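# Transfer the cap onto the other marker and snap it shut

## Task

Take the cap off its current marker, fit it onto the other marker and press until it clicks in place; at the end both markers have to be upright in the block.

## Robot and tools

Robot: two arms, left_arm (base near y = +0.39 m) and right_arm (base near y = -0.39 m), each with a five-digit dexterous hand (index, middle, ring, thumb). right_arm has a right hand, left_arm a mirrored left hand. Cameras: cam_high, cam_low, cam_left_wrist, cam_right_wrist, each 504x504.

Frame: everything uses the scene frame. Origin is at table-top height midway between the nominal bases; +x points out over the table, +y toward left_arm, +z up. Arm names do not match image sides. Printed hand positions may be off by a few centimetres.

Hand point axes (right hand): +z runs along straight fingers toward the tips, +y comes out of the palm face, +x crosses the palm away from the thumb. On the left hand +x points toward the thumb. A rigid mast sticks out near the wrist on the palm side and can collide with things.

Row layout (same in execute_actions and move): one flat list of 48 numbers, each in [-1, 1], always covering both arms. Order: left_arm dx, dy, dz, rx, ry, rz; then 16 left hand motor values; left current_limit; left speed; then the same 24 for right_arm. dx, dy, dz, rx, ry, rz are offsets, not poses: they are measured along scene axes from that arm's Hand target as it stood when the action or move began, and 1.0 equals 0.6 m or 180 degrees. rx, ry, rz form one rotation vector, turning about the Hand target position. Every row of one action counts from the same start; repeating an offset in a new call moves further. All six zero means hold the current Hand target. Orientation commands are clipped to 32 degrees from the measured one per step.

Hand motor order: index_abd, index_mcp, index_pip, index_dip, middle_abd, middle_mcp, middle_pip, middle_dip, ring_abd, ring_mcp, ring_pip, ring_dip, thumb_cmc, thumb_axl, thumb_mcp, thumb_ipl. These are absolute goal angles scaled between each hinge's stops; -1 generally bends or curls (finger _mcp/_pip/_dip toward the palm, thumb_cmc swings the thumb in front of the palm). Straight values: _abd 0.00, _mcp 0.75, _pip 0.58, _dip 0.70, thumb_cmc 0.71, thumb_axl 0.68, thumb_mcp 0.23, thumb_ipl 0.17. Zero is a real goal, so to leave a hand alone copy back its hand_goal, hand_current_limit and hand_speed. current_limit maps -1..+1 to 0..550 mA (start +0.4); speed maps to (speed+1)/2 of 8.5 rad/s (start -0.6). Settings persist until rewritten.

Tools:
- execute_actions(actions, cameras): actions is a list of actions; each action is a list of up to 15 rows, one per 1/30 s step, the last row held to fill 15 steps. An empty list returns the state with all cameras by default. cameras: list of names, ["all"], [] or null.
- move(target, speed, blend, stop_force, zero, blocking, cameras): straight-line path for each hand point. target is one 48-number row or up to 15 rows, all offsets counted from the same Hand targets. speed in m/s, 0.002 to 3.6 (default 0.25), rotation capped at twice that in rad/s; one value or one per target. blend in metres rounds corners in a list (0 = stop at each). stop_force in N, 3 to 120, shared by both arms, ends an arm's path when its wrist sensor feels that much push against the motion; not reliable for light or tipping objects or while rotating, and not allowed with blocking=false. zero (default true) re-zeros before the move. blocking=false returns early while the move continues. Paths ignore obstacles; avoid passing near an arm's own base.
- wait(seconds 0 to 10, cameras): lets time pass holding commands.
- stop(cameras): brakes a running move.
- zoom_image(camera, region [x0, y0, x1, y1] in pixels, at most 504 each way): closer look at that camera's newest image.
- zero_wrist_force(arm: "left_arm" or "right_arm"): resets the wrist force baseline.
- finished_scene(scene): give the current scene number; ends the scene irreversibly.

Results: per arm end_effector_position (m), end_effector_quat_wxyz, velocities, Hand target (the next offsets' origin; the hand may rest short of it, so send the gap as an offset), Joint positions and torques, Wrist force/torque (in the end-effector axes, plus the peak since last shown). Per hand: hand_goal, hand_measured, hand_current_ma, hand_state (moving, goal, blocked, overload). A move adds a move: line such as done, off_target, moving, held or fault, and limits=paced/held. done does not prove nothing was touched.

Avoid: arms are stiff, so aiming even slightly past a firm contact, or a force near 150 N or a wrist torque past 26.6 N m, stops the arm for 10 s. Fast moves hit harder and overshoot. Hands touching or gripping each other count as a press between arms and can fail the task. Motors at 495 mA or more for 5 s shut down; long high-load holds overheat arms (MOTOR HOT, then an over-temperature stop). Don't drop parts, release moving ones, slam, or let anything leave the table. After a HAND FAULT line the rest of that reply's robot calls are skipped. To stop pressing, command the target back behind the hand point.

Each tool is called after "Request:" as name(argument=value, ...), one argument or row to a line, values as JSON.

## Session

Request:
execute_actions(
  actions=[],
)

Request:
zoom_image(
  camera="cam_high",
  region=[150, 200, 350, 400],
)

Request:
zoom_image(
  camera="cam_low",
  region=[90, 230, 210, 350],
)

Scene clock: 0.00 s.
left_arm: end_effector_position=(+0.6708, +0.2147, +0.2900) hand_goal=(+0.000, +0.754, +0.576, +0.696, +0.000, +0.754, +0.576, +0.696, +0.000, +0.754, +0.576, +0.696, +0.714, +0.678, +0.226, +0.168) hand_measured=(+0.000, +0.754, +0.576, +0.696, +0.000, +0.754, +0.576, +0.696, +0.000, +0.754, +0.576, +0.696, +0.714, +0.678, +0.226, +0.168) hand_current_ma=(+0, +0, +0, +0, +0, +0, +0, +0, +0, +0, +0, +0, +0, +0, +0, +0) hand_state=(goal, goal, goal, goal, goal, goal, goal, goal, goal, goal, goal, goal, goal, goal, goal, goal) hand_current_limit=0.40 hand_speed=-0.60 end_effector_quat_wxyz=(-0.009, +0.738, +0.674, +0.017) | right_arm: end_effector_position=(+0.2776, -0.4310, +0.2317) hand_goal=(+0.000, +0.754, +0.576, +0.696, +0.000, +0.754, +0.576, +0.696, +0.000, +0.754, +0.576, +0.696, +0.714, +0.678, +0.226, +0.168) hand_measured=(+0.000, +0.754, +0.576, +0.696, +0.000, +0.754, +0.576, +0.696, +0.000, +0.754, +0.576, +0.696, +0.714, +0.678, +0.226, +0.168) hand_current_ma=(+0, +0, +0, +0, +0, +0, +0, +0, +0, +0, +0, +0, +0, +0, +0, +0) hand_state=(goal, goal, goal, goal, goal, goal, goal, goal, goal, goal, goal, goal, goal, goal, goal, goal) hand_current_limit=0.40 hand_speed=-0.60 end_effector_quat_wxyz=(+0.617, +0.702, +0.123, -0.335)
Joint positions: left_arm=[3.049 -1.815 -1.476 -1.413 1.607 -0.021] | right_arm=[0.186 -1.252 2.172 -0.953 -2.671 2.44]
Joint velocities: within noise
Joint torques (N m): no reading
Wrist force (N): no reading
Wrist torque (N m): no reading
Wrist force, peak (N): no reading
Hand target: left_arm +0.6708, +0.2147, +0.2900; -0.009, +0.738, +0.674, +0.017 | right_arm +0.2776, -0.4310, +0.2317; +0.617, +0.702, +0.123, -0.335

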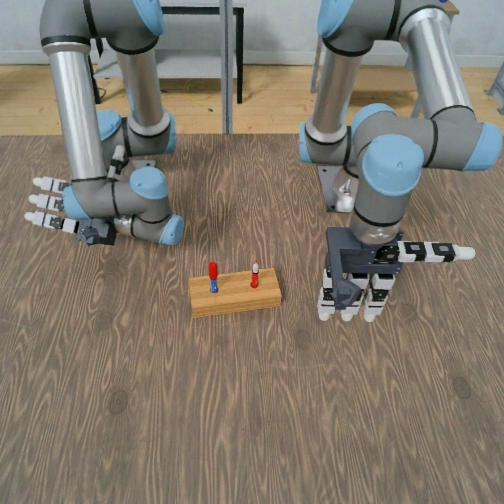

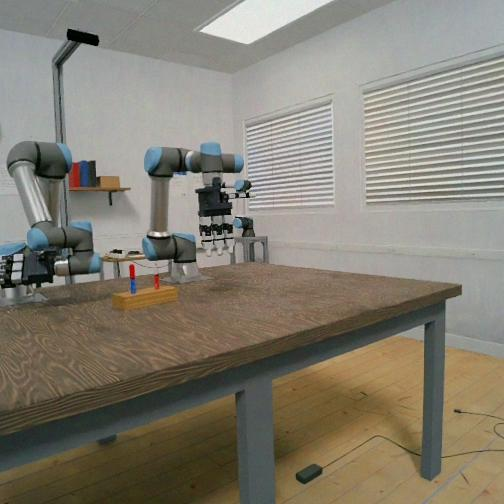

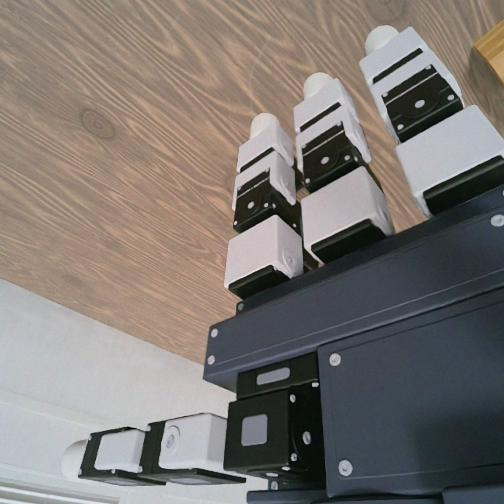

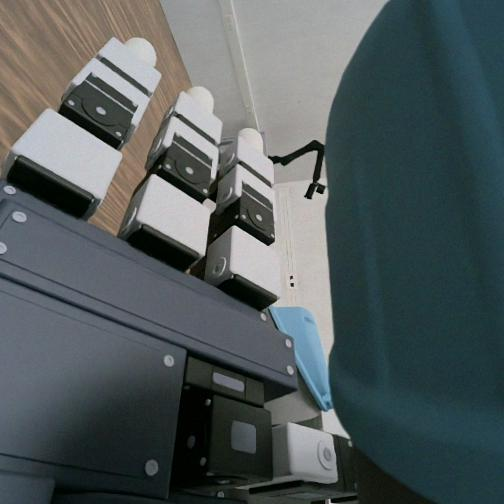

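Scaled by 2.520.

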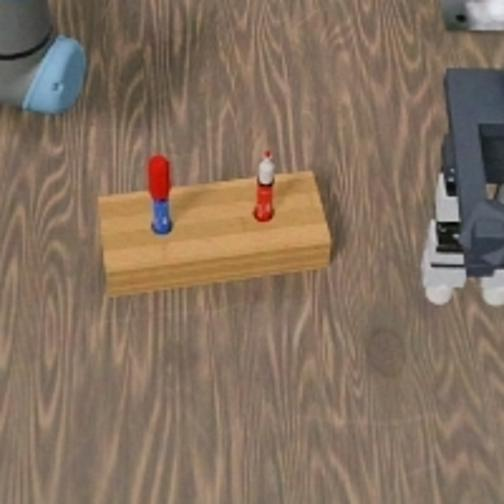

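Scaled by 4.200.

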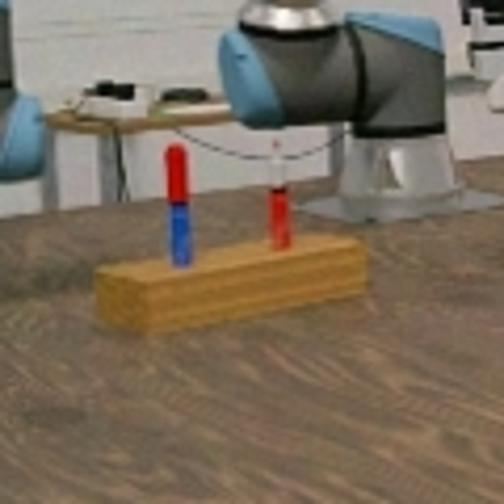

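Request:
move(
  target=[
    [-0.0847,-0.0912,0.0667,-0.0488,-0.1069,-0.0636,0.1,0.525,0.576,0.696,-0.1,0.525,0.576,0.696,-0.25,0.525,0.576,0.696,0.714,0.678,0.226,0.168,0.3,-0.8,0.0615,-0.036,0.0458,0.0476,-0.3147,0,0.09,0.9,-0.495,0.551,-0.09,0.9,-0.495,0.551,0,-0.42,-0.66,-0.16,-0.686,0.677,0.112,-0.157,0.3,-0.8],
    [-0.2013,-0.2078,0.0667,-0.0976,-0.2139,-0.1272,0.1,0.525,0.576,0.696,-0.1,0.525,0.576,0.696,-0.25,0.525,0.576,0.696,0.714,0.678,0.226,0.168,0.3,-0.8,0.1408,-0.1025,0.1233,0.0951,-0.6295,0,0.09,0.9,-0.495,0.551,-0.09,0.9,-0.495,0.551,0,-0.42,-0.66,-0.16,-0.686,0.677,0.112,-0.157,0.3,-0.8],
    [-0.318,-0.3245,0.0667,-0.1394,-0.3055,-0.1817,0.1,0.525,0.576,0.696,-0.1,0.525,0.576,0.696,-0.25,0.525,0.576,0.696,0.714,0.678,0.226,0.168,0.3,-0.8,0.1468,-0.1797,0.1827,0.1355,-0.897,0,0.09,0.9,-0.495,0.551,-0.09,0.9,-0.495,0.551,0,-0.42,-0.66,-0.16,-0.686,0.677,0.112,-0.157,0.3,-0.8],
    [-0.427,-0.4472,0.0333,-0.1394,-0.3055,-0.1817,0.1,0.525,0.576,0.696,-0.1,0.525,0.576,0.696,-0.25,0.525,0.576,0.696,0.714,0.678,0.226,0.168,0.3,-0.8,0.2973,0.085,0.0638,0.5042,-0.7712,-0.179,0.09,0.9,-0.495,0.551,-0.09,0.9,-0.495,0.551,0,-0.42,-0.66,-0.16,-0.686,0.677,0.112,-0.157,0.3,-0.8],
    [-0.427,-0.4472,0.0333,-0.1394,-0.3055,-0.1817,0.1,0.525,0.576,0.696,-0.1,0.525,0.576,0.696,-0.25,0.525,0.576,0.696,0.714,0.678,0.226,0.168,0.3,-0.8,0.1373,0.2683,0.1138,0.794,-0.475,-0.333,0.09,0.9,-0.495,0.551,-0.09,0.9,-0.495,0.551,0,-0.42,-0.66,-0.16,-0.686,0.677,0.112,-0.157,0.3,-0.8],
  ],
  speed=0.35,
  blend=[0.03,0.03,0.03,0.03,0],
  cameras=["all"],
)

Scene clock: 48.60 s.
left_arm: end_effector_position=(+0.6242, +0.1645, +0.3267) hand_goal=(+0.100, +0.526, +0.576, +0.696, -0.100, +0.526, +0.576, +0.696, -0.250, +0.526, +0.576, +0.696, +0.714, +0.678, +0.226, +0.168) hand_measured=(+0.096, +0.532, +0.576, +0.696, -0.096, +0.532, +0.576, +0.696, -0.244, +0.532, +0.576, +0.696, +0.714, +0.678, +0.224, +0.168) hand_current_ma=(-9, +21, +2, +0, +10, +19, +2, +0, +13, +18, +2, +0, +1, -2, -9, -1) hand_state=(goal, goal, goal, goal, goal, goal, goal, goal, goal, goal, goal, goal, goal, goal, goal, goal) hand_current_limit=0.30 hand_speed=-0.80 end_effector_quat_wxyz=(+0.148, +0.784, +0.597, +0.083) | right_arm: end_effector_position=(+0.3051, -0.4471, +0.2529) hand_goal=(+0.090, +0.900, -0.494, +0.552, -0.090, +0.900, -0.494, +0.552, +0.000, -0.420, -0.660, -0.160, -0.686, +0.678, +0.112, -0.156) hand_measured=(+0.086, +0.906, -0.486, +0.554, -0.090, +0.906, -0.486, +0.556, +0.000, -0.414, -0.660, -0.158, -0.242, +0.680, +0.106, -0.154) hand_current_ma=(-9, +25, +26, +10, +2, +23, +26, +11, +0, +25, +2, +7, +357, +5, -31, +4) hand_state=(goal, goal, goal, goal, goal, goal, goal, goal, goal, goal, goal, goal, blocked, goal, goal, goal) hand_current_limit=0.30 hand_speed=-0.80 end_effector_quat_wxyz=(+0.584, +0.805, -0.091, -0.056)
Joint positions: left_arm=[3.028 -1.594 -1.815 -0.975 1.48 0.121] | right_arm=[0.137 -1.406 2.165 -1.584 -2.703 2.383]
Joint torques (N m): left_arm=[-7.37 33.24 14.52 5.38 -1.86 1.17] | right_arm=[12.12 -11.46 -27.56 1.21 -1.43 0.69]
Wrist force (N): left_arm=[-0.2 0.6 -0.4] | right_arm=[-3.9 -2.9 2.3]
Wrist torque (N m): left_arm=[0.01 -0.03 -0.03] | right_arm=[-0.40 0.17 -0.13]
Wrist force, peak (N): left_arm=[-0.4 0.8 -0.2] | right_arm=[-4.0 -3.1 2.3]
Hand target: left_arm +0.6241, +0.1645, +0.3267; +0.148, +0.784, +0.597, +0.083 (not the last commanded pose) | right_arm +0.3051, -0.4471, +0.2529; +0.584, +0.805, -0.091, -0.057 (not the last commanded pose)
Off the commanded pose: left_arm 0.303 m, 47 deg | right_arm 0.191 m, 152 deg.
move: held (right_arm; a check stopped the path), off_target (left_arm; braked when a check withheld steps of right_arm); path passed 0 of 5 targets; limits=held
pose unreachable (right arm): on one or more control steps of this call, first in action 0 (counted from 0), this arm could not follow its commanded pose, so it was not sent that pose on those steps. It may still have moved: this result reports where it is.
cause: moving toward the commanded pose would bring two parts of the arm too close to each other (joints 4 (wrist 1) to 6 (wrist 3) lie between them).

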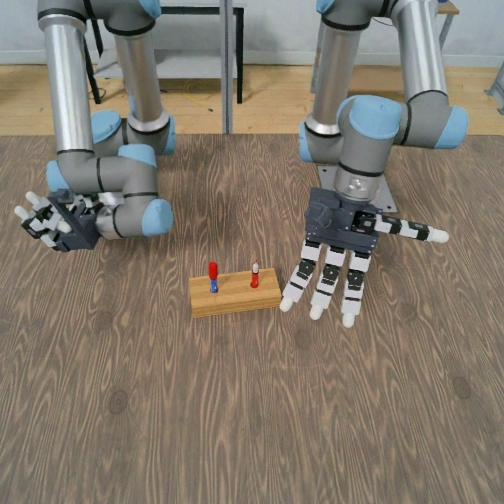

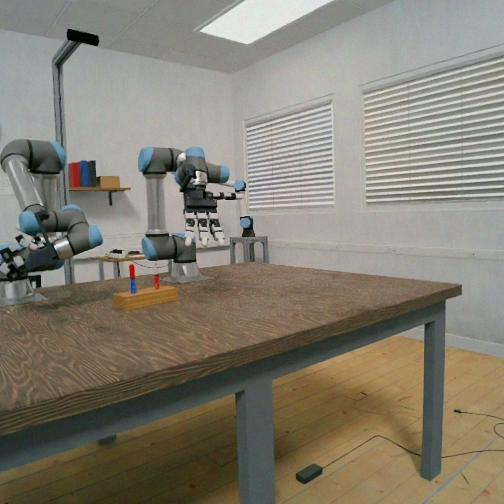

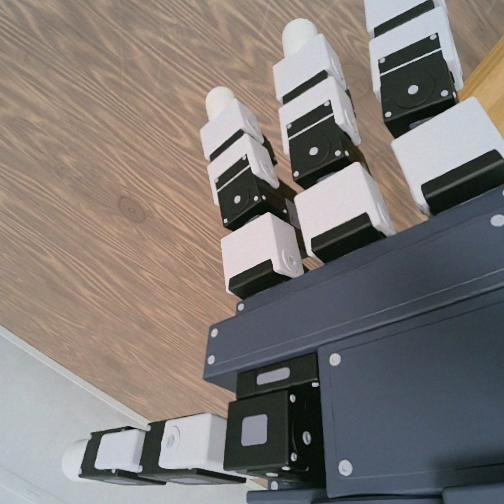

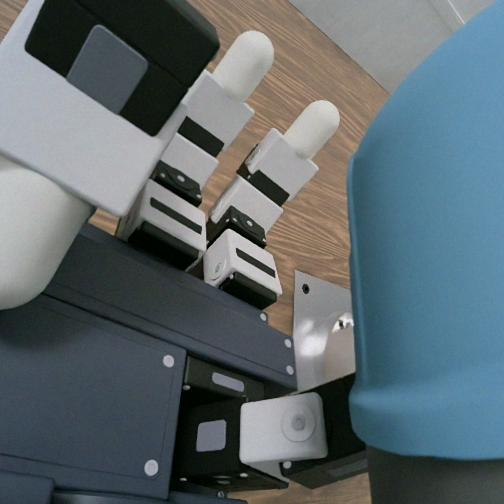

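Request:
execute_actions(
  actions=[],
)

Scene clock: 51.20 s.
left_arm: end_effector_position=(+0.6241, +0.1645, +0.3267) hand_goal=(+0.100, +0.526, +0.576, +0.696, -0.100, +0.526, +0.576, +0.696, -0.250, +0.526, +0.576, +0.696, +0.714, +0.678, +0.226, +0.168) hand_measured=(+0.096, +0.532, +0.576, +0.696, -0.096, +0.532, +0.576, +0.696, -0.244, +0.532, +0.576, +0.696, +0.714, +0.678, +0.224, +0.168) hand_current_ma=(-9, +21, +2, +0, +10, +19, +2, +0, +13, +18, +2, +0, +1, -2, -9, -1) hand_state=(goal, goal, goal, goal, goal, goal, goal, goal, goal, goal, goal, goal, goal, goal, goal, goal) hand_current_limit=0.30 hand_speed=-0.80 end_effector_quat_wxyz=(+0.148, +0.784, +0.597, +0.083) | right_arm: end_effector_position=(+0.3051, -0.4471, +0.2529) hand_goal=(+0.090, +0.900, -0.494, +0.552, -0.090, +0.900, -0.494, +0.552, +0.000, -0.420, -0.660, -0.160, -0.686, +0.678, +0.112, -0.156) hand_measured=(+0.086, +0.906, -0.486, +0.554, -0.090, +0.906, -0.486, +0.556, +0.000, -0.414, -0.660, -0.158, -0.242, +0.680, +0.106, -0.154) hand_current_ma=(-9, +25, +26, +10, +2, +23, +26, +11, +0, +25, +2, +7, +358, +5, -31, +4) hand_state=(goal, goal, goal, goal, goal, goal, goal, goal, goal, goal, goal, goal, blocked, goal, goal, goal) hand_current_limit=0.30 hand_speed=-0.80 end_effector_quat_wxyz=(+0.584, +0.805, -0.091, -0.057)
Joint positions: left_arm=[3.028 -1.594 -1.815 -0.975 1.48 0.121] | right_arm=[0.137 -1.406 2.165 -1.584 -2.703 2.383]
Joint velocities: within noise
Joint torques (N m): left_arm=[-6.93 33.25 14.18 5.22 -1.9 1.31] | right_arm=[10.81 -11.77 -27.56 1.15 0.69 0.88]
Wrist force (N): left_arm=[-0.1 0.7 -0.2] | right_arm=[-3.8 -2.7 2.1]
Wrist torque (N m): left_arm=[0.00 -0.02 -0.03] | right_arm=[-0.35 0.17 -0.12]
Wrist force, peak (N): left_arm=[-0.3 1.0 -0.2] | right_arm=[-4.2 -3.1 2.2]
Hand target: left_arm +0.6241, +0.1645, +0.3267; +0.148, +0.784, +0.597, +0.083 (not the last commanded pose) | right_arm +0.3051, -0.4471, +0.2529; +0.584, +0.805, -0.091, -0.057 (not the last commanded pose)
Off the commanded pose: left_arm 0.303 m, 47 deg | right_arm 0.191 m, 152 deg.

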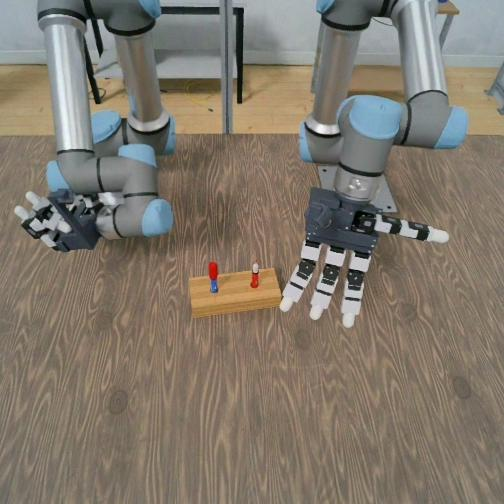

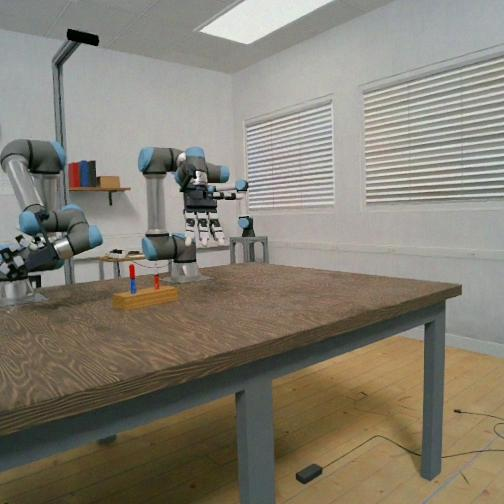

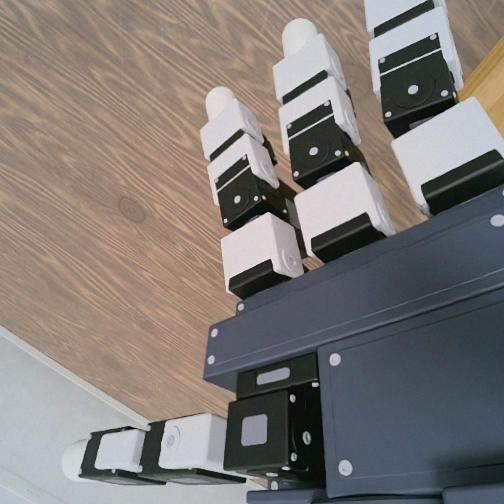

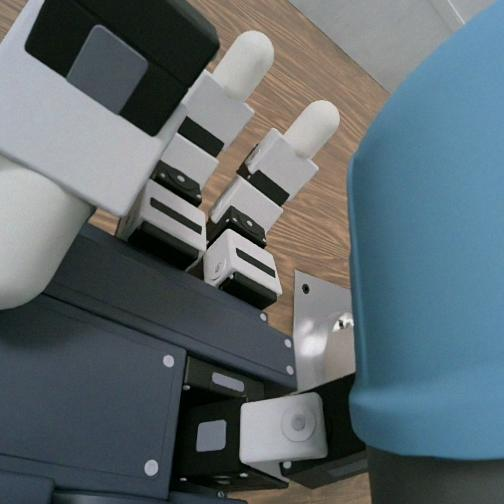

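Request:
execute_actions(
  actions=[
    [[0,0,0,0,0,0,0.1,0.525,0.576,0.696,-0.1,0.525,0.576,0.696,-0.25,0.525,0.576,0.696,0.714,0.678,0.226,0.168,0.3,-0.8,0,0,0,0,0,0,0.09,0.9,-0.495,0.551,-0.09,0.9,-0.495,0.551,0,-0.42,-0.66,-0.16,0.714,0.677,0.226,0.168,0.3,-0.7]],
  ],
)

Request:
move(
  target=[-0.3493,-0.3635,-0.0278,-0.0942,-0.2071,-0.1230,0.1,0.525,0.576,0.696,-0.1,0.525,0.576,0.696,-0.25,0.525,0.576,0.696,0.714,0.678,0.226,0.168,0.3,-0.8,0.222,0.021,0.2887,0.03695,-0.3722,0,0.09,0.9,-0.495,0.551,-0.09,0.9,-0.495,0.551,0,-0.42,-0.66,-0.16,0.714,0.677,0.226,0.168,0.3,-0.8],
  speed=0.2,
  cameras=["cam_high"],
)

Scene clock: 70.93 s.
left_arm: end_effector_position=(+0.6241, +0.1645, +0.3267) hand_goal=(+0.100, +0.526, +0.576, +0.696, -0.100, +0.526, +0.576, +0.696, -0.250, +0.526, +0.576, +0.696, +0.714, +0.678, +0.226, +0.168) hand_measured=(+0.096, +0.532, +0.576, +0.696, -0.096, +0.532, +0.576, +0.696, -0.244, +0.532, +0.576, +0.696, +0.714, +0.678, +0.224, +0.168) hand_current_ma=(-9, +21, +2, +0, +10, +19, +2, +0, +13, +18, +2, +0, +1, -2, -9, -1) hand_state=(goal, goal, goal, goal, goal, goal, goal, goal, goal, goal, goal, goal, goal, goal, goal, goal) hand_current_limit=0.30 hand_speed=-0.80 end_effector_quat_wxyz=(+0.148, +0.784, +0.597, +0.083) | right_arm: end_effector_position=(+0.3051, -0.4471, +0.2529) hand_goal=(+0.090, +0.900, -0.494, +0.552, -0.090, +0.900, -0.494, +0.552, +0.000, -0.420, -0.660, -0.160, +0.714, +0.678, +0.226, +0.168) hand_measured=(+0.086, +0.906, -0.486, +0.554, -0.090, +0.906, -0.486, +0.556, +0.000, -0.414, -0.660, -0.158, +0.720, +0.680, +0.220, +0.166) hand_current_ma=(-9, +25, +26, +10, +2, +23, +26, +11, +0, +25, +2, +7, +20, +9, -24, -10) hand_state=(goal, goal, goal, goal, goal, goal, goal, goal, goal, goal, goal, goal, goal, goal, goal, goal) hand_current_limit=0.30 hand_speed=-0.70 end_effector_quat_wxyz=(+0.584, +0.805, -0.091, -0.057)
Joint positions: left_arm=[3.028 -1.594 -1.815 -0.975 1.48 0.121] | right_arm=[0.137 -1.406 2.165 -1.584 -2.703 2.383]
Joint torques (N m): left_arm=[-6.94 34.37 13.49 5.3 -2.03 1.36] | right_arm=[11.2 -10.92 -27.87 1.28 0.59 0.67]
Wrist force (N): left_arm=[0.1 0.7 -0.4] | right_arm=[-1.6 -0.6 1.4]
Wrist torque (N m): left_arm=[0.04 -0.06 -0.01] | right_arm=[-0.20 -0.04 -0.18]
Wrist force, peak (N): left_arm=[-0.1 1.0 -0.2] | right_arm=[-4.2 -3.0 2.3]
Hand target: left_arm +0.6241, +0.1645, +0.3267; +0.148, +0.784, +0.597, +0.083 | right_arm +0.3051, -0.4471, +0.2529; +0.584, +0.805, -0.091, -0.057
Off the commanded pose: left_arm 0.000 m, 0 deg | right_arm 0.000 m, 0 deg.

Scene clock: 74.53 s.
left_arm: end_effector_position=(+0.4146, -0.0535, +0.3100) hand_goal=(+0.100, +0.526, +0.576, +0.696, -0.100, +0.526, +0.576, +0.696, -0.250, +0.526, +0.576, +0.696, +0.714, +0.678, +0.226, +0.168) hand_measured=(+0.096, +0.534, +0.576, +0.696, -0.096, +0.532, +0.576, +0.696, -0.246, +0.532, +0.576, +0.696, +0.720, +0.678, +0.224, +0.168) hand_current_ma=(-8, +23, +2, +0, +8, +22, +2, +0, +9, +20, +2, +0, +17, -2, -9, -1) hand_state=(goal, goal, goal, goal, goal, goal, goal, goal, goal, goal, goal, goal, goal, goal, goal, goal) hand_current_limit=0.30 hand_speed=-0.80 end_effector_quat_wxyz=(+0.453, +0.785, +0.366, +0.211) | right_arm: end_effector_position=(+0.4383, -0.4345, +0.4260) hand_goal=(+0.090, +0.900, -0.494, +0.552, -0.090, +0.900, -0.494, +0.552, +0.000, -0.420, -0.660, -0.160, +0.714, +0.678, +0.226, +0.168) hand_measured=(+0.090, +0.906, -0.488, +0.554, -0.090, +0.906, -0.488, +0.556, +0.000, -0.414, -0.660, -0.158, +0.720, +0.680, +0.220, +0.166) hand_current_ma=(-2, +25, +21, +10, +2, +23, +18, +10, +0, +25, +2, +7, +20, +9, -24, -10) hand_state=(goal, goal, goal, goal, goal, goal, goal, goal, goal, goal, goal, goal, goal, goal, goal, goal) hand_current_limit=0.30 hand_speed=-0.80 end_effector_quat_wxyz=(+0.392, +0.733, -0.395, +0.392)
Joint positions: left_arm=[2.552 -1.72 -2.365 0.418 1.492 0.044] | right_arm=[0.136 -1.467 1.764 -2.299 -2.702 2.38]
Joint torques (N m): left_arm=[-6.76 10.45 24.53 5.04 1.62 -1.31] | right_arm=[-2.38 -14.23 -32.63 -5.44 -1.58 -1.66]
Wrist force (N): left_arm=[0.4 1.4 1.3] | right_arm=[-4.1 1.0 2.7]
Wrist torque (N m): left_arm=[-0.27 -0.03 0.08] | right_arm=[-0.21 0.05 -0.02]
Wrist force, peak (N): left_arm=[0.3 1.5 1.5] | right_arm=[-4.4 1.1 2.8]
Hand target: left_arm +0.4146, -0.0536, +0.3100; +0.453, +0.785, +0.366, +0.211 | right_arm +0.4383, -0.4345, +0.4261; +0.392, +0.733, -0.395, +0.392
Off the commanded pose: left_arm 0.000 m, 0 deg | right_arm 0.000 m, 0 deg.
move: done
Images, in order (width x height): cam_high 504x504.

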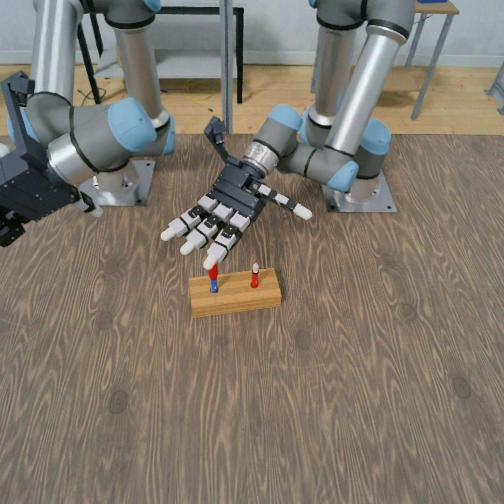

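Request:
move(
  target=[0,0,-0.1,0,0,0,0.1,0.525,0.576,0.696,-0.1,0.525,0.576,0.696,-0.25,0.525,0.576,0.696,0.714,0.678,0.226,0.168,0.3,-0.8,0.118,0.210,-0.166,0.3228,-0.1413,0.1215,0.09,0.9,-0.495,0.551,-0.09,0.9,-0.495,0.551,0,-0.42,-0.66,-0.16,0.714,0.677,0.226,0.168,0.3,-0.8],
  speed=0.2,
  cameras=["cam_high","cam_left_wrist","cam_low"],
)

Scene clock: 76.60 s.
left_arm: end_effector_position=(+0.4146, -0.0536, +0.2991) hand_goal=(+0.100, +0.526, +0.576, +0.696, -0.100, +0.526, +0.576, +0.696, -0.250, +0.526, +0.576, +0.696, +0.714, +0.678, +0.226, +0.168) hand_measured=(+0.096, +0.534, +0.576, +0.696, -0.096, +0.532, +0.576, +0.696, -0.246, +0.532, +0.576, +0.696, +0.720, +0.678, +0.224, +0.168) hand_current_ma=(-8, +24, +2, +0, +8, +22, +2, +0, +9, +20, +2, +0, +17, -2, -9, -1) hand_state=(goal, goal, goal, goal, goal, goal, goal, goal, goal, goal, goal, goal, goal, goal, goal, goal) hand_current_limit=0.30 hand_speed=-0.80 end_effector_quat_wxyz=(+0.453, +0.785, +0.366, +0.211) | right_arm: end_effector_position=(+0.4462, -0.4200, +0.4150) hand_goal=(+0.090, +0.900, -0.494, +0.552, -0.090, +0.900, -0.494, +0.552, +0.000, -0.420, -0.660, -0.160, +0.714, +0.678, +0.226, +0.168) hand_measured=(+0.090, +0.906, -0.488, +0.554, -0.090, +0.906, -0.488, +0.556, +0.000, -0.414, -0.660, -0.158, +0.718, +0.680, +0.220, +0.166) hand_current_ma=(-2, +19, +21, +10, +2, +19, +17, +10, +0, +25, +2, +7, +15, +9, -24, -10) hand_state=(goal, goal, goal, goal, goal, goal, goal, goal, goal, goal, goal, goal, goal, goal, goal, goal) hand_current_limit=0.30 hand_speed=-0.80 end_effector_quat_wxyz=(+0.331, +0.752, -0.410, +0.396)
Joint positions: left_arm=[2.552 -1.751 -2.374 0.458 1.492 0.044] | right_arm=[0.145 -1.484 1.75 -2.301 -2.59 2.413]
Joint torques (N m): left_arm=[-5.99 10.11 5.94 5.03 1.17 -0.85] | right_arm=[-10.07 -14.31 -12.25 -0.16 -4.48 -1.59]
Wrist force (N): left_arm=[0.4 1.7 1.2] | right_arm=[-4.3 1.6 3.0]
Wrist torque (N m): left_arm=[-0.22 -0.08 0.09] | right_arm=[-0.16 0.05 0.01]
Wrist force, peak (N): left_arm=[0.1 1.6 1.5] | right_arm=[-4.7 1.2 3.1]
Hand target: left_arm +0.4146, -0.0536, +0.2990; +0.453, +0.785, +0.366, +0.211 (not the last commanded pose) | right_arm +0.4462, -0.4200, +0.4150; +0.331, +0.752, -0.410, +0.396 (not the last commanded pose)
Off the commanded pose: left_arm 0.049 m, 0 deg | right_arm 0.156 m, 60 deg.
move: held (right_arm; a check stopped the path), off_target (left_arm; braked when a check withheld steps of right_arm); limits=held
pose unreachable (right arm): on one or more control steps of this call, first in action 0 (counted from 0), this arm could not follow its commanded pose, so it was not sent that pose on those steps. It may still have moved: this result reports where it is.
cause: moving toward the commanded pose would bring two parts of the arm too close to each other (joints 4 (wrist 1) to 6 (wrist 3) lie between them).
Images, in order (width x height): cam_high 504x504, cam_low 504x504, cam_left_wrist 504x504.

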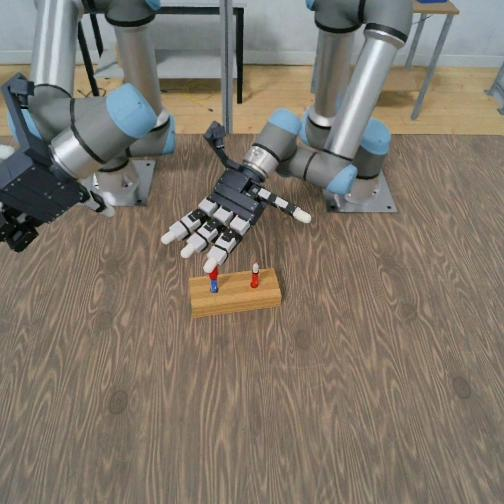

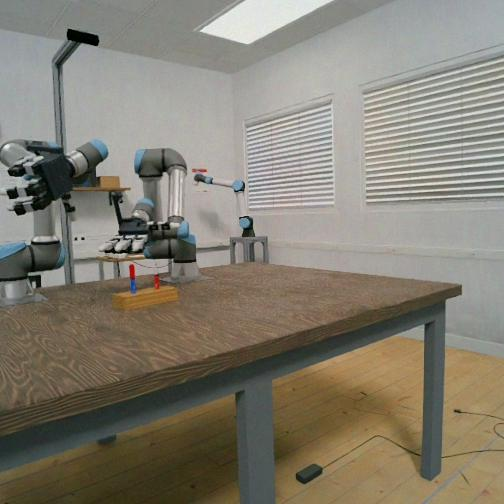

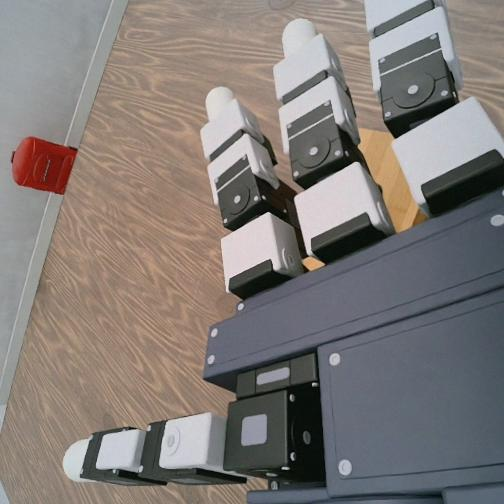

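Request:
move(
  target=[0,0,-0.2067,0,0,0,0.1,0.525,0.576,0.696,-0.1,0.525,0.576,0.696,-0.25,0.525,0.576,0.696,0.714,0.678,0.226,0.168,0.3,-0.8,0.051,-0.0323,0.0922,-0.0787,0.1998,0.1135,0.09,0.9,-0.495,0.551,-0.09,0.9,-0.495,0.551,0,-0.42,-0.66,-0.16,0.714,0.677,0.226,0.168,0.3,-0.8],
  speed=0.2,
  cameras=["cam_high","cam_left_wrist"],
)

Scene clock: 91.07 s.
left_arm: end_effector_position=(+0.4146, -0.0536, +0.1750) hand_goal=(+0.100, +0.526, +0.576, +0.696, -0.100, +0.526, +0.576, +0.696, -0.250, +0.526, +0.576, +0.696, +0.714, +0.678, +0.226, +0.168) hand_measured=(+0.098, +0.534, +0.576, +0.696, -0.098, +0.534, +0.576, +0.696, -0.246, +0.532, +0.576, +0.696, +0.720, +0.678, +0.224, +0.168) hand_current_ma=(-7, +26, +2, +0, +6, +23, -1, +0, +9, +22, +2, +0, +18, -2, -9, -1) hand_state=(goal, goal, goal, goal, goal, goal, goal, goal, goal, goal, goal, goal, goal, goal, goal, goal) hand_current_limit=0.30 hand_speed=-0.80 end_effector_quat_wxyz=(+0.453, +0.785, +0.366, +0.211) | right_arm: end_effector_position=(+0.4768, -0.4394, +0.4703) hand_goal=(+0.090, +0.900, -0.494, +0.552, -0.090, +0.900, -0.494, +0.552, +0.000, -0.420, -0.660, -0.160, +0.714, +0.678, +0.226, +0.168) hand_measured=(+0.090, +0.906, -0.488, +0.554, -0.090, +0.906, -0.488, +0.556, +0.000, -0.414, -0.660, -0.158, +0.718, +0.680, +0.220, +0.166) hand_current_ma=(-2, +19, +21, +10, +2, +19, +17, +10, +0, +25, +2, +7, +15, +9, -24, -10) hand_state=(goal, goal, goal, goal, goal, goal, goal, goal, goal, goal, goal, goal, goal, goal, goal, goal) hand_current_limit=0.30 hand_speed=-0.80 end_effector_quat_wxyz=(+0.454, +0.851, -0.101, +0.244)
Joint positions: left_arm=[2.552 -2.152 -2.406 0.891 1.492 0.044] | right_arm=[0.145 -1.482 1.746 -2.298 -2.591 1.652]
Joint torques (N m): left_arm=[-4.31 18.78 16.22 4.83 1.3 -1.33] | right_arm=[-11.94 -34.1 -11.15 -5.71 0.93 -1.61]
Wrist force (N): left_arm=[0.4 1.6 1.4] | right_arm=[-3.1 0.1 2.4]
Wrist torque (N m): left_arm=[-0.26 -0.04 0.08] | right_arm=[-0.21 0.02 -0.02]
Wrist force, peak (N): left_arm=[0.1 3.6 0.5] | right_arm=[-4.4 1.4 3.2]
Hand target: left_arm +0.4146, -0.0536, +0.1750; +0.453, +0.785, +0.366, +0.211 | right_arm +0.4768, -0.4394, +0.4703; +0.454, +0.851, -0.101, +0.244
Off the commanded pose: left_arm 0.000 m, 0 deg | right_arm 0.000 m, 0 deg.
move: done
Images, in order (width x height): cam_high 504x504, cam_left_wrist 504x504.

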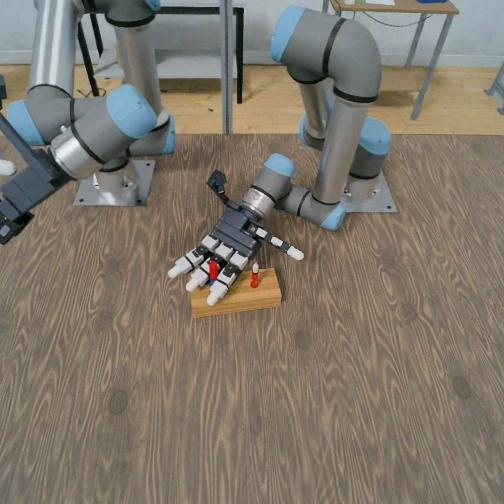

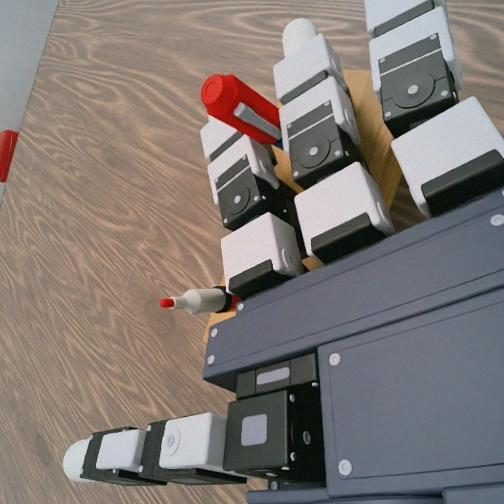

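Request:
move(
  target=[
    [0,0,0,0,0,0,0.1,0.525,0.576,0.696,-0.1,0.525,0.576,0.696,-0.25,0.525,0.576,0.696,0.714,0.678,0.226,0.168,0.3,-0.8,0.0318,0.0693,-0.1788,0.1472,0.0158,0.0741,0.09,0.9,-0.495,0.551,-0.09,0.9,-0.495,0.551,0,-0.42,-0.66,-0.16,0.714,0.677,0.226,0.168,0.3,-0.8],
    [0,0,0,0,0,0,0.1,0.525,0.576,0.696,-0.1,0.525,0.576,0.696,-0.25,0.525,0.576,0.696,0.714,0.678,0.226,0.168,0.3,-0.8,0.0152,0.2062,-0.2998,0.2943,0.0317,0.1482,0.09,0.9,-0.495,0.551,-0.09,0.9,-0.495,0.551,0,-0.42,-0.66,-0.16,0.714,0.677,0.226,0.168,0.3,-0.8],
    [0,0,0,0,0,0,0.1,0.525,0.576,0.696,-0.1,0.525,0.576,0.696,-0.25,0.525,0.576,0.696,0.714,0.678,0.226,0.168,0.3,-0.8,-0.0513,0.344,-0.3372,0.4443,0.0478,0.2237,0.09,0.9,-0.495,0.551,-0.09,0.9,-0.495,0.551,0,-0.42,-0.66,-0.16,0.714,0.677,0.226,0.168,0.3,-0.8],
    [0,0,0,0,0,0,0.1,0.525,0.576,0.696,-0.1,0.525,0.576,0.696,-0.25,0.525,0.576,0.696,0.714,0.678,0.226,0.168,0.3,-0.8,-0.1463,0.4507,-0.2788,0.5915,0.0637,0.2979,0.09,0.9,-0.495,0.551,-0.09,0.9,-0.495,0.551,0,-0.42,-0.66,-0.16,0.714,0.677,0.226,0.168,0.3,-0.8],
  ],
  speed=0.3,
  blend=[0.02,0.02,0.02,0],
  cameras=["cam_high"],
)

Scene clock: 100.27 s.
left_arm: end_effector_position=(+0.4146, -0.0536, +0.1750) hand_goal=(+0.100, +0.526, +0.576, +0.696, -0.100, +0.526, +0.576, +0.696, -0.250, +0.526, +0.576, +0.696, +0.714, +0.678, +0.226, +0.168) hand_measured=(+0.098, +0.534, +0.576, +0.696, -0.098, +0.534, +0.576, +0.696, -0.246, +0.532, +0.576, +0.696, +0.720, +0.678, +0.224, +0.168) hand_current_ma=(-7, +26, +2, +0, +6, +23, -1, +0, +9, +22, +2, +0, +18, -2, -9, -1) hand_state=(goal, goal, goal, goal, goal, goal, goal, goal, goal, goal, goal, goal, goal, goal, goal, goal) hand_current_limit=0.30 hand_speed=-0.80 end_effector_quat_wxyz=(+0.453, +0.785, +0.366, +0.211) | right_arm: end_effector_position=(+0.3891, -0.1690, +0.3030) hand_goal=(+0.090, +0.900, -0.494, +0.552, -0.090, +0.900, -0.494, +0.552, +0.000, -0.420, -0.660, -0.160, +0.714, +0.678, +0.226, +0.168) hand_measured=(+0.090, +0.896, -0.492, +0.554, -0.090, +0.896, -0.492, +0.554, +0.000, -0.414, -0.660, -0.158, +0.710, +0.680, +0.220, +0.166) hand_current_ma=(-2, -17, +9, +9, +2, -17, +9, +10, +0, +25, +2, +7, -15, +8, -24, -10) hand_state=(goal, goal, goal, goal, goal, goal, goal, goal, goal, goal, goal, goal, goal, goal, goal, goal) hand_current_limit=0.30 hand_speed=-0.80 end_effector_quat_wxyz=(-0.512, +0.836, +0.129, +0.150)
Joint positions: left_arm=[2.552 -2.152 -2.406 0.891 1.492 0.044] | right_arm=[-0.178 -1.856 2.044 -1.585 -0.452 0.94]
Joint torques (N m): left_arm=[-5.92 17.69 16.48 5.12 1.37 -1.29] | right_arm=[-10.83 0.42 -33.41 -0.02 4.1 -1.4]
Wrist force (N): left_arm=[0.5 1.6 1.3] | right_arm=[-2.7 4.6 4.4]
Wrist torque (N m): left_arm=[-0.25 -0.05 0.09] | right_arm=[-0.02 -0.17 0.20]
Wrist force, peak (N): left_arm=[0.5 1.8 1.6] | right_arm=[-3.1 4.9 4.4]
Hand target: left_arm +0.4146, -0.0536, +0.1750; +0.453, +0.785, +0.366, +0.211 | right_arm +0.3891, -0.1690, +0.3030; -0.512, +0.836, +0.129, +0.150
Off the commanded pose: left_arm 0.000 m, 0 deg | right_arm 0.000 m, 0 deg.
move: done
Images, in order (width x height): cam_high 504x504.

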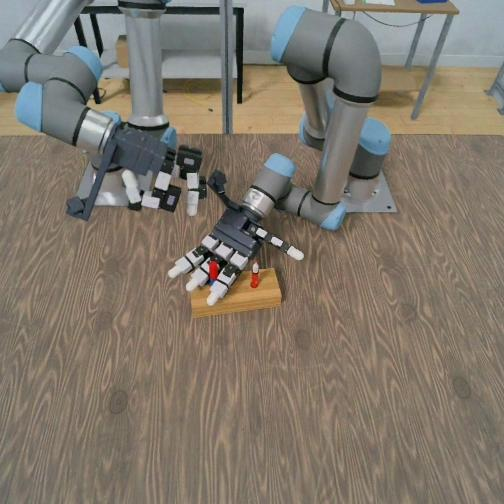

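Request:
move(
  target=[0,0,-0.01,0,0,0,0.1,0.525,0.576,0.696,-0.1,0.525,0.576,0.696,-0.25,0.525,0.576,0.696,0.714,0.678,0.226,0.168,0.3,-0.8,0.0065,-0.0017,-0.005,0.1334,0.0901,-0.2188,0.09,0.9,-0.495,0.551,-0.09,0.9,-0.495,0.551,0,-0.42,-0.66,-0.16,0.714,0.677,0.226,0.168,0.3,-0.8],
  speed=0.25,
  cameras=["cam_high"],
)

Scene clock: 103.87 s.
left_arm: end_effector_position=(+0.4146, -0.0536, +0.1690) hand_goal=(+0.100, +0.526, +0.576, +0.696, -0.100, +0.526, +0.576, +0.696, -0.250, +0.526, +0.576, +0.696, +0.714, +0.678, +0.226, +0.168) hand_measured=(+0.098, +0.534, +0.576, +0.696, -0.098, +0.534, +0.576, +0.696, -0.246, +0.532, +0.576, +0.696, +0.720, +0.678, +0.224, +0.168) hand_current_ma=(-7, +26, +2, +0, +6, +23, -1, +0, +9, +22, +2, +0, +18, -2, -9, -1) hand_state=(goal, goal, goal, goal, goal, goal, goal, goal, goal, goal, goal, goal, goal, goal, goal, goal) hand_current_limit=0.30 hand_speed=-0.80 end_effector_quat_wxyz=(+0.453, +0.785, +0.366, +0.211) | right_arm: end_effector_position=(+0.3929, -0.1700, +0.3000) hand_goal=(+0.090, +0.900, -0.494, +0.552, -0.090, +0.900, -0.494, +0.552, +0.000, -0.420, -0.660, -0.160, +0.714, +0.678, +0.226, +0.168) hand_measured=(+0.090, +0.894, -0.492, +0.554, -0.090, +0.894, -0.492, +0.554, +0.000, -0.414, -0.660, -0.158, +0.708, +0.680, +0.222, +0.166) hand_current_ma=(-2, -23, +6, +8, +2, -23, +6, +9, +0, +25, +2, +7, -21, +8, -18, -9) hand_state=(goal, goal, goal, goal, goal, goal, goal, goal, goal, goal, goal, goal, goal, goal, goal, goal) hand_current_limit=0.30 hand_speed=-0.80 end_effector_quat_wxyz=(-0.604, +0.720, -0.262, +0.219)
Joint positions: left_arm=[2.552 -2.173 -2.404 0.91 1.492 0.044] | right_arm=[-0.272 -1.725 2.412 -3.387 -0.422 2.736]
Joint torques (N m): left_arm=[-6.33 18.45 15.62 5.09 1.37 -1.28] | right_arm=[-9.87 0.45 -6.88 -4.59 -2.11 1.16]
Wrist force (N): left_arm=[0.4 1.7 1.4] | right_arm=[-2.2 5.5 3.1]
Wrist torque (N m): left_arm=[-0.25 -0.05 0.09] | right_arm=[0.14 -0.13 0.14]
Wrist force, peak (N): left_arm=[0.4 1.9 1.6] | right_arm=[-2.9 5.2 4.6]
Hand target: left_arm +0.4146, -0.0536, +0.1690; +0.453, +0.785, +0.366, +0.211 | right_arm +0.3930, -0.1700, +0.3000; -0.604, +0.720, -0.262, +0.219
Off the commanded pose: left_arm 0.000 m, 0 deg | right_arm 0.000 m, 0 deg.
move: done
Images, in order (width x height): cam_high 504x504.

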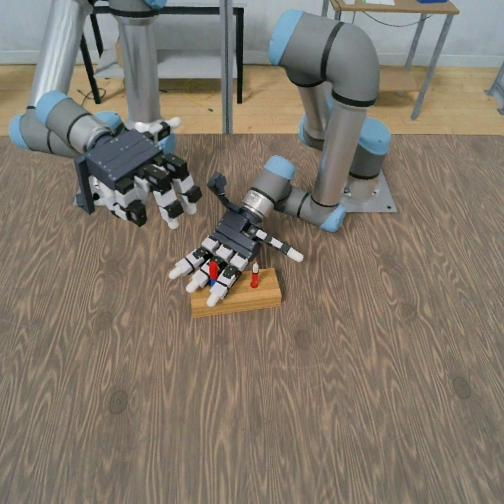

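Request:
move(
  target=[
    [0,0,-0.0117,0,0,0,0.1,0.525,0.576,0.696,-0.1,0.525,0.576,0.696,-0.25,0.525,0.576,0.696,0.714,0.678,0.226,0.168,0.3,-0.8,0,0,-0.0333,0,0,0,0.09,0.9,-0.495,0.551,-0.09,0.9,-0.495,0.551,0,-0.42,-0.66,-0.16,-0.686,0.677,0.112,-0.157,0.3,-0.7],
    [0,0,-0.0117,0,0,0,0.1,0.525,0.576,0.696,-0.1,0.525,0.576,0.696,-0.25,0.525,0.576,0.696,0.714,0.678,0.226,0.168,0.3,-0.8,0,0.09,-0.1667,0,0,0,0.09,0.9,-0.495,0.551,-0.09,0.9,-0.495,0.551,0,-0.42,-0.66,-0.16,-0.686,0.677,0.112,-0.157,0.3,-0.7],
  ],
  speed=0.15,
  cameras=["cam_high","cam_low","cam_left_wrist","cam_right_wrist"],
)

Scene clock: 106.93 s.
left_arm: end_effector_position=(+0.4146, -0.0536, +0.1620) hand_goal=(+0.100, +0.526, +0.576, +0.696, -0.100, +0.526, +0.576, +0.696, -0.250, +0.526, +0.576, +0.696, +0.714, +0.678, +0.226, +0.168) hand_measured=(+0.098, +0.534, +0.576, +0.696, -0.098, +0.534, +0.576, +0.696, -0.246, +0.532, +0.576, +0.696, +0.720, +0.678, +0.224, +0.168) hand_current_ma=(-7, +26, +2, +0, +6, +23, -1, +0, +9, +22, +2, +0, +18, -2, -9, -1) hand_state=(goal, goal, goal, goal, goal, goal, goal, goal, goal, goal, goal, goal, goal, goal, goal, goal) hand_current_limit=0.30 hand_speed=-0.80 end_effector_quat_wxyz=(+0.453, +0.785, +0.366, +0.211) | right_arm: end_effector_position=(+0.3929, -0.1160, +0.2000) hand_goal=(+0.090, +0.900, -0.494, +0.552, -0.090, +0.900, -0.494, +0.552, +0.000, -0.420, -0.660, -0.160, -0.686, +0.678, +0.112, -0.156) hand_measured=(+0.090, +0.894, -0.492, +0.554, -0.090, +0.894, -0.492, +0.554, +0.000, -0.414, -0.660, -0.158, -0.682, +0.680, +0.114, -0.154) hand_current_ma=(-2, -25, +6, +8, +2, -24, +6, +9, +0, +24, +2, +7, +12, +4, +8, +10) hand_state=(goal, goal, goal, goal, goal, goal, goal, goal, goal, goal, goal, goal, goal, goal, goal, goal) hand_current_limit=0.30 hand_speed=-0.70 end_effector_quat_wxyz=(-0.604, +0.720, -0.262, +0.219)
Joint positions: left_arm=[2.552 -2.197 -2.402 0.932 1.492 0.044] | right_arm=[-0.088 -1.37 2.472 -3.925 -0.594 2.876]
Joint torques (N m): left_arm=[-5.76 18.55 14.44 4.9 1.44 -1.18] | right_arm=[11.46 -8.09 -22.31 -4.56 -2.4 1.27]
Wrist force (N): left_arm=[0.2 1.9 1.5] | right_arm=[-2.3 5.7 3.6]
Wrist torque (N m): left_arm=[-0.23 -0.04 0.08] | right_arm=[0.17 -0.16 0.16]
Wrist force, peak (N): left_arm=[0.1 2.0 1.5] | right_arm=[-2.4 6.3 4.1]
Hand target: left_arm +0.4146, -0.0536, +0.1620; +0.453, +0.785, +0.366, +0.211 | right_arm +0.3930, -0.1160, +0.2000; -0.604, +0.720, -0.262, +0.219
Off the commanded pose: left_arm 0.000 m, 0 deg | right_arm 0.000 m, 0 deg.
move: done

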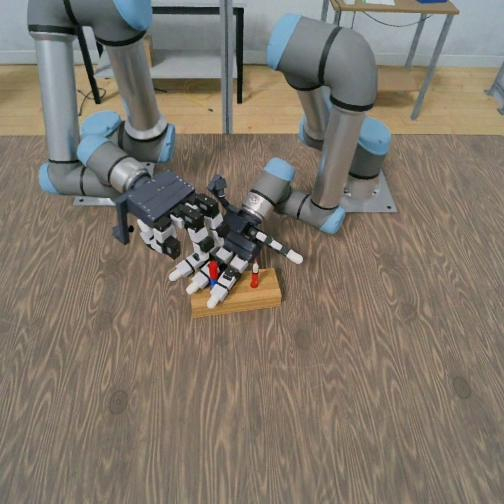

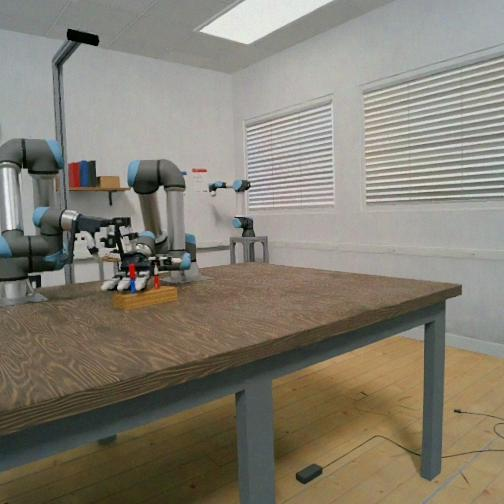

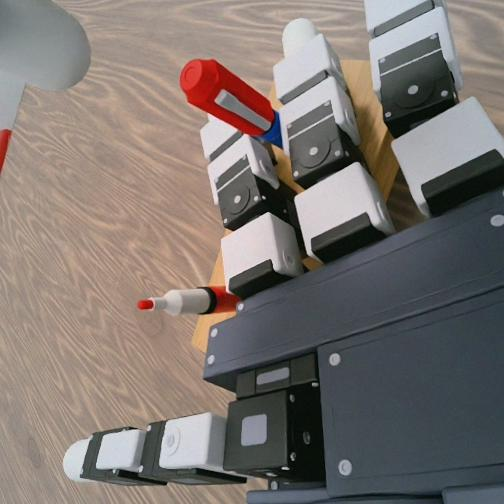

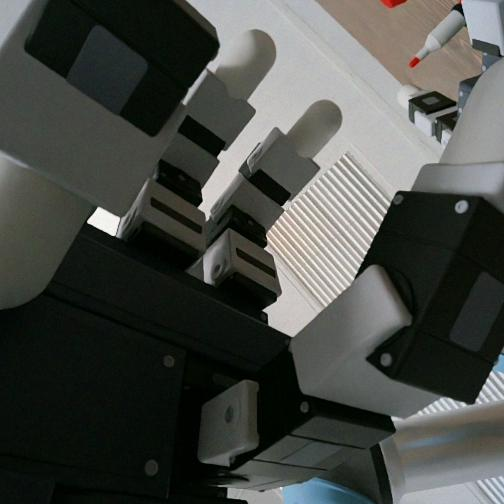

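Request:
execute_actions(
  actions=[
    [[0,0,0,0,0,0,-0.25,0.525,0.576,0.696,0.25,0.525,0.576,0.696,-0.25,0.525,0.576,0.696,0.714,0.678,0.226,0.168,0.3,-0.88,0,0,0,0,0,0,0.09,0.9,-0.495,0.551,-0.09,0.9,-0.495,0.551,0,-0.42,-0.66,-0.16,-0.686,0.677,0.112,-0.157,0.3,-0.8]],
  ],
)

Request:
move(
  target=[0,0,-0.03,0,0,0,-0.25,0.525,0.576,0.696,0.25,0.525,0.576,0.696,-0.25,0.525,0.576,0.696,0.714,0.678,0.226,0.168,0.3,-0.88,0,0,0,0,0,0,0.09,0.9,-0.495,0.551,-0.09,0.9,-0.495,0.551,0,-0.42,-0.66,-0.16,-0.686,0.677,0.112,-0.157,0.3,-0.8],
  speed=0.01,
  stop_force=17,
  cameras=["cam_left_wrist","cam_high","cam_low"],
)

Scene clock: 109.63 s.
left_arm: end_effector_position=(+0.4146, -0.0536, +0.1620) hand_goal=(-0.250, +0.526, +0.576, +0.696, +0.250, +0.526, +0.576, +0.696, -0.250, +0.526, +0.576, +0.696, +0.714, +0.678, +0.226, +0.168) hand_measured=(+0.018, +0.534, +0.576, +0.696, -0.028, +0.534, +0.576, +0.696, -0.246, +0.532, +0.576, +0.696, +0.720, +0.678, +0.224, +0.168) hand_current_ma=(+358, +27, +2, +0, -357, +25, +0, +0, +9, +22, +2, +0, +18, -2, -9, -1) hand_state=(blocked, goal, goal, goal, blocked, goal, goal, goal, goal, goal, goal, goal, goal, goal, goal, goal) hand_current_limit=0.30 hand_speed=-0.88 end_effector_quat_wxyz=(+0.453, +0.785, +0.366, +0.211) | right_arm: end_effector_position=(+0.3930, -0.1160, +0.2000) hand_goal=(+0.090, +0.900, -0.494, +0.552, -0.090, +0.900, -0.494, +0.552, +0.000, -0.420, -0.660, -0.160, -0.686, +0.678, +0.112, -0.156) hand_measured=(+0.090, +0.894, -0.492, +0.554, -0.090, +0.894, -0.492, +0.554, +0.000, -0.414, -0.660, -0.158, -0.682, +0.680, +0.114, -0.154) hand_current_ma=(-2, -25, +6, +8, +2, -24, +6, +9, +0, +24, +2, +7, +12, +4, +8, +10) hand_state=(goal, goal, goal, goal, goal, goal, goal, goal, goal, goal, goal, goal, goal, goal, goal, goal) hand_current_limit=0.30 hand_speed=-0.80 end_effector_quat_wxyz=(-0.604, +0.720, -0.262, +0.219)
Joint positions: left_arm=[2.552 -2.197 -2.402 0.932 1.492 0.044] | right_arm=[-0.088 -1.37 2.472 -3.926 -0.594 2.876]
Joint torques (N m): left_arm=[-6.01 18.61 14.93 5.17 1.16 -1.1] | right_arm=[12.02 -8.28 -21.75 -4.57 -2.51 1.26]
Wrist force (N): left_arm=[-0.2 1.6 1.4] | right_arm=[-2.2 5.7 3.5]
Wrist torque (N m): left_arm=[-0.24 -0.12 0.04] | right_arm=[0.19 -0.17 0.16]
Wrist force, peak (N): left_arm=[0.4 1.8 1.5] | right_arm=[-2.4 5.8 3.5]
Hand target: left_arm +0.4146, -0.0536, +0.1620; +0.453, +0.785, +0.366, +0.211 | right_arm +0.3930, -0.1160, +0.2000; -0.604, +0.720, -0.262, +0.219
Off the commanded pose: left_arm 0.000 m, 0 deg | right_arm 0.000 m, 0 deg.

Scene clock: 111.50 s.
left_arm: end_effector_position=(+0.4146, -0.0536, +0.1543) hand_goal=(-0.250, +0.526, +0.576, +0.696, +0.250, +0.526, +0.576, +0.696, -0.250, +0.526, +0.576, +0.696, +0.714, +0.678, +0.226, +0.168) hand_measured=(+0.012, +0.504, +0.580, +0.696, -0.028, +0.504, +0.576, +0.696, -0.246, +0.534, +0.576, +0.696, +0.720, +0.678, +0.224, +0.168) hand_current_ma=(+357, -83, +9, +0, -357, -80, +0, +0, +9, +23, +2, +0, +19, -2, -9, -1) hand_state=(blocked, blocked, goal, goal, blocked, blocked, goal, goal, goal, goal, goal, goal, goal, goal, goal, goal) hand_current_limit=0.30 hand_speed=-0.88 end_effector_quat_wxyz=(+0.453, +0.785, +0.366, +0.211) | right_arm: end_effector_position=(+0.3930, -0.1160, +0.2000) hand_goal=(+0.090, +0.900, -0.494, +0.552, -0.090, +0.900, -0.494, +0.552, +0.000, -0.420, -0.660, -0.160, -0.686, +0.678, +0.112, -0.156) hand_measured=(+0.090, +0.894, -0.492, +0.554, -0.090, +0.894, -0.492, +0.554, +0.000, -0.414, -0.660, -0.158, -0.682, +0.680, +0.114, -0.154) hand_current_ma=(-2, -25, +6, +8, +2, -24, +6, +9, +0, +24, +2, +7, +12, +4, +8, +10) hand_state=(goal, goal, goal, goal, goal, goal, goal, goal, goal, goal, goal, goal, goal, goal, goal, goal) hand_current_limit=0.30 hand_speed=-0.80 end_effector_quat_wxyz=(-0.604, +0.720, -0.262, +0.219)
Joint positions: left_arm=[2.552 -2.224 -2.398 0.955 1.492 0.044] | right_arm=[-0.088 -1.37 2.472 -3.926 -0.594 2.876]
Joint torques (N m): left_arm=[-5.04 38.44 -5.03 0.15 1.38 -0.97] | right_arm=[10.6 -8.51 -20.87 -4.57 -2.36 1.23]
Wrist force (N): left_arm=[-0.7 5.9 -0.3] | right_arm=[-2.2 5.6 3.4]
Wrist torque (N m): left_arm=[-0.17 -0.09 0.03] | right_arm=[0.18 -0.17 0.17]
Wrist force, peak (N): left_arm=[-0.5 13.1 -14.1] | right_arm=[-2.2 5.7 3.9]
Hand target: left_arm +0.4146, -0.0536, +0.1543; +0.453, +0.785, +0.366, +0.211 (not the last commanded pose) | right_arm +0.3930, -0.1160, +0.2000; -0.604, +0.720, -0.262, +0.219
Off the commanded pose: left_arm 0.010 m, 0 deg | right_arm 0.000 m, 0 deg.
move: contact (left_arm)
Images, in order (width x height): cam_high 504x504, cam_low 504x504, cam_left_wrist 504x504.

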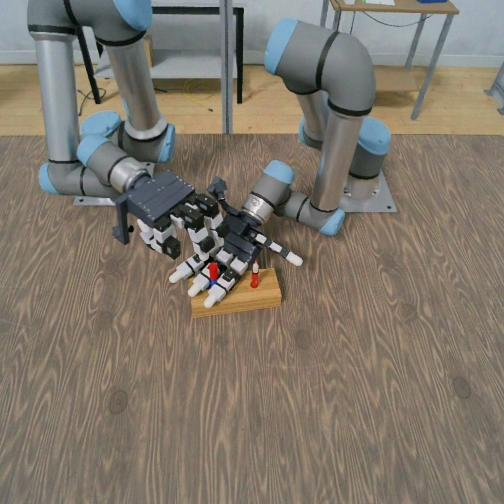

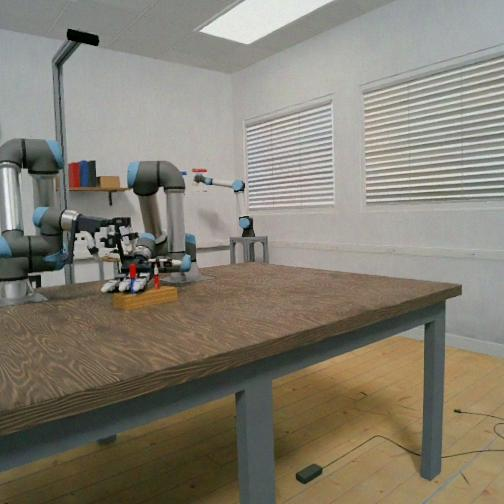

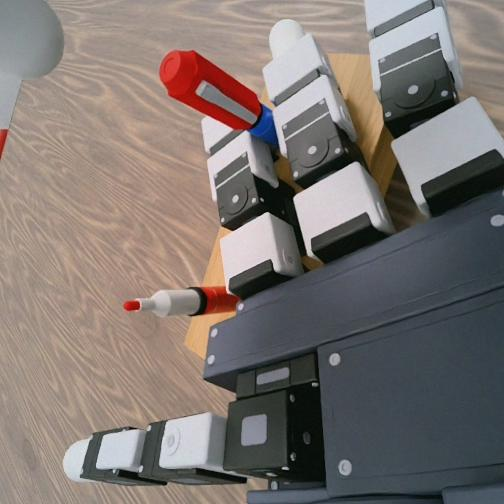

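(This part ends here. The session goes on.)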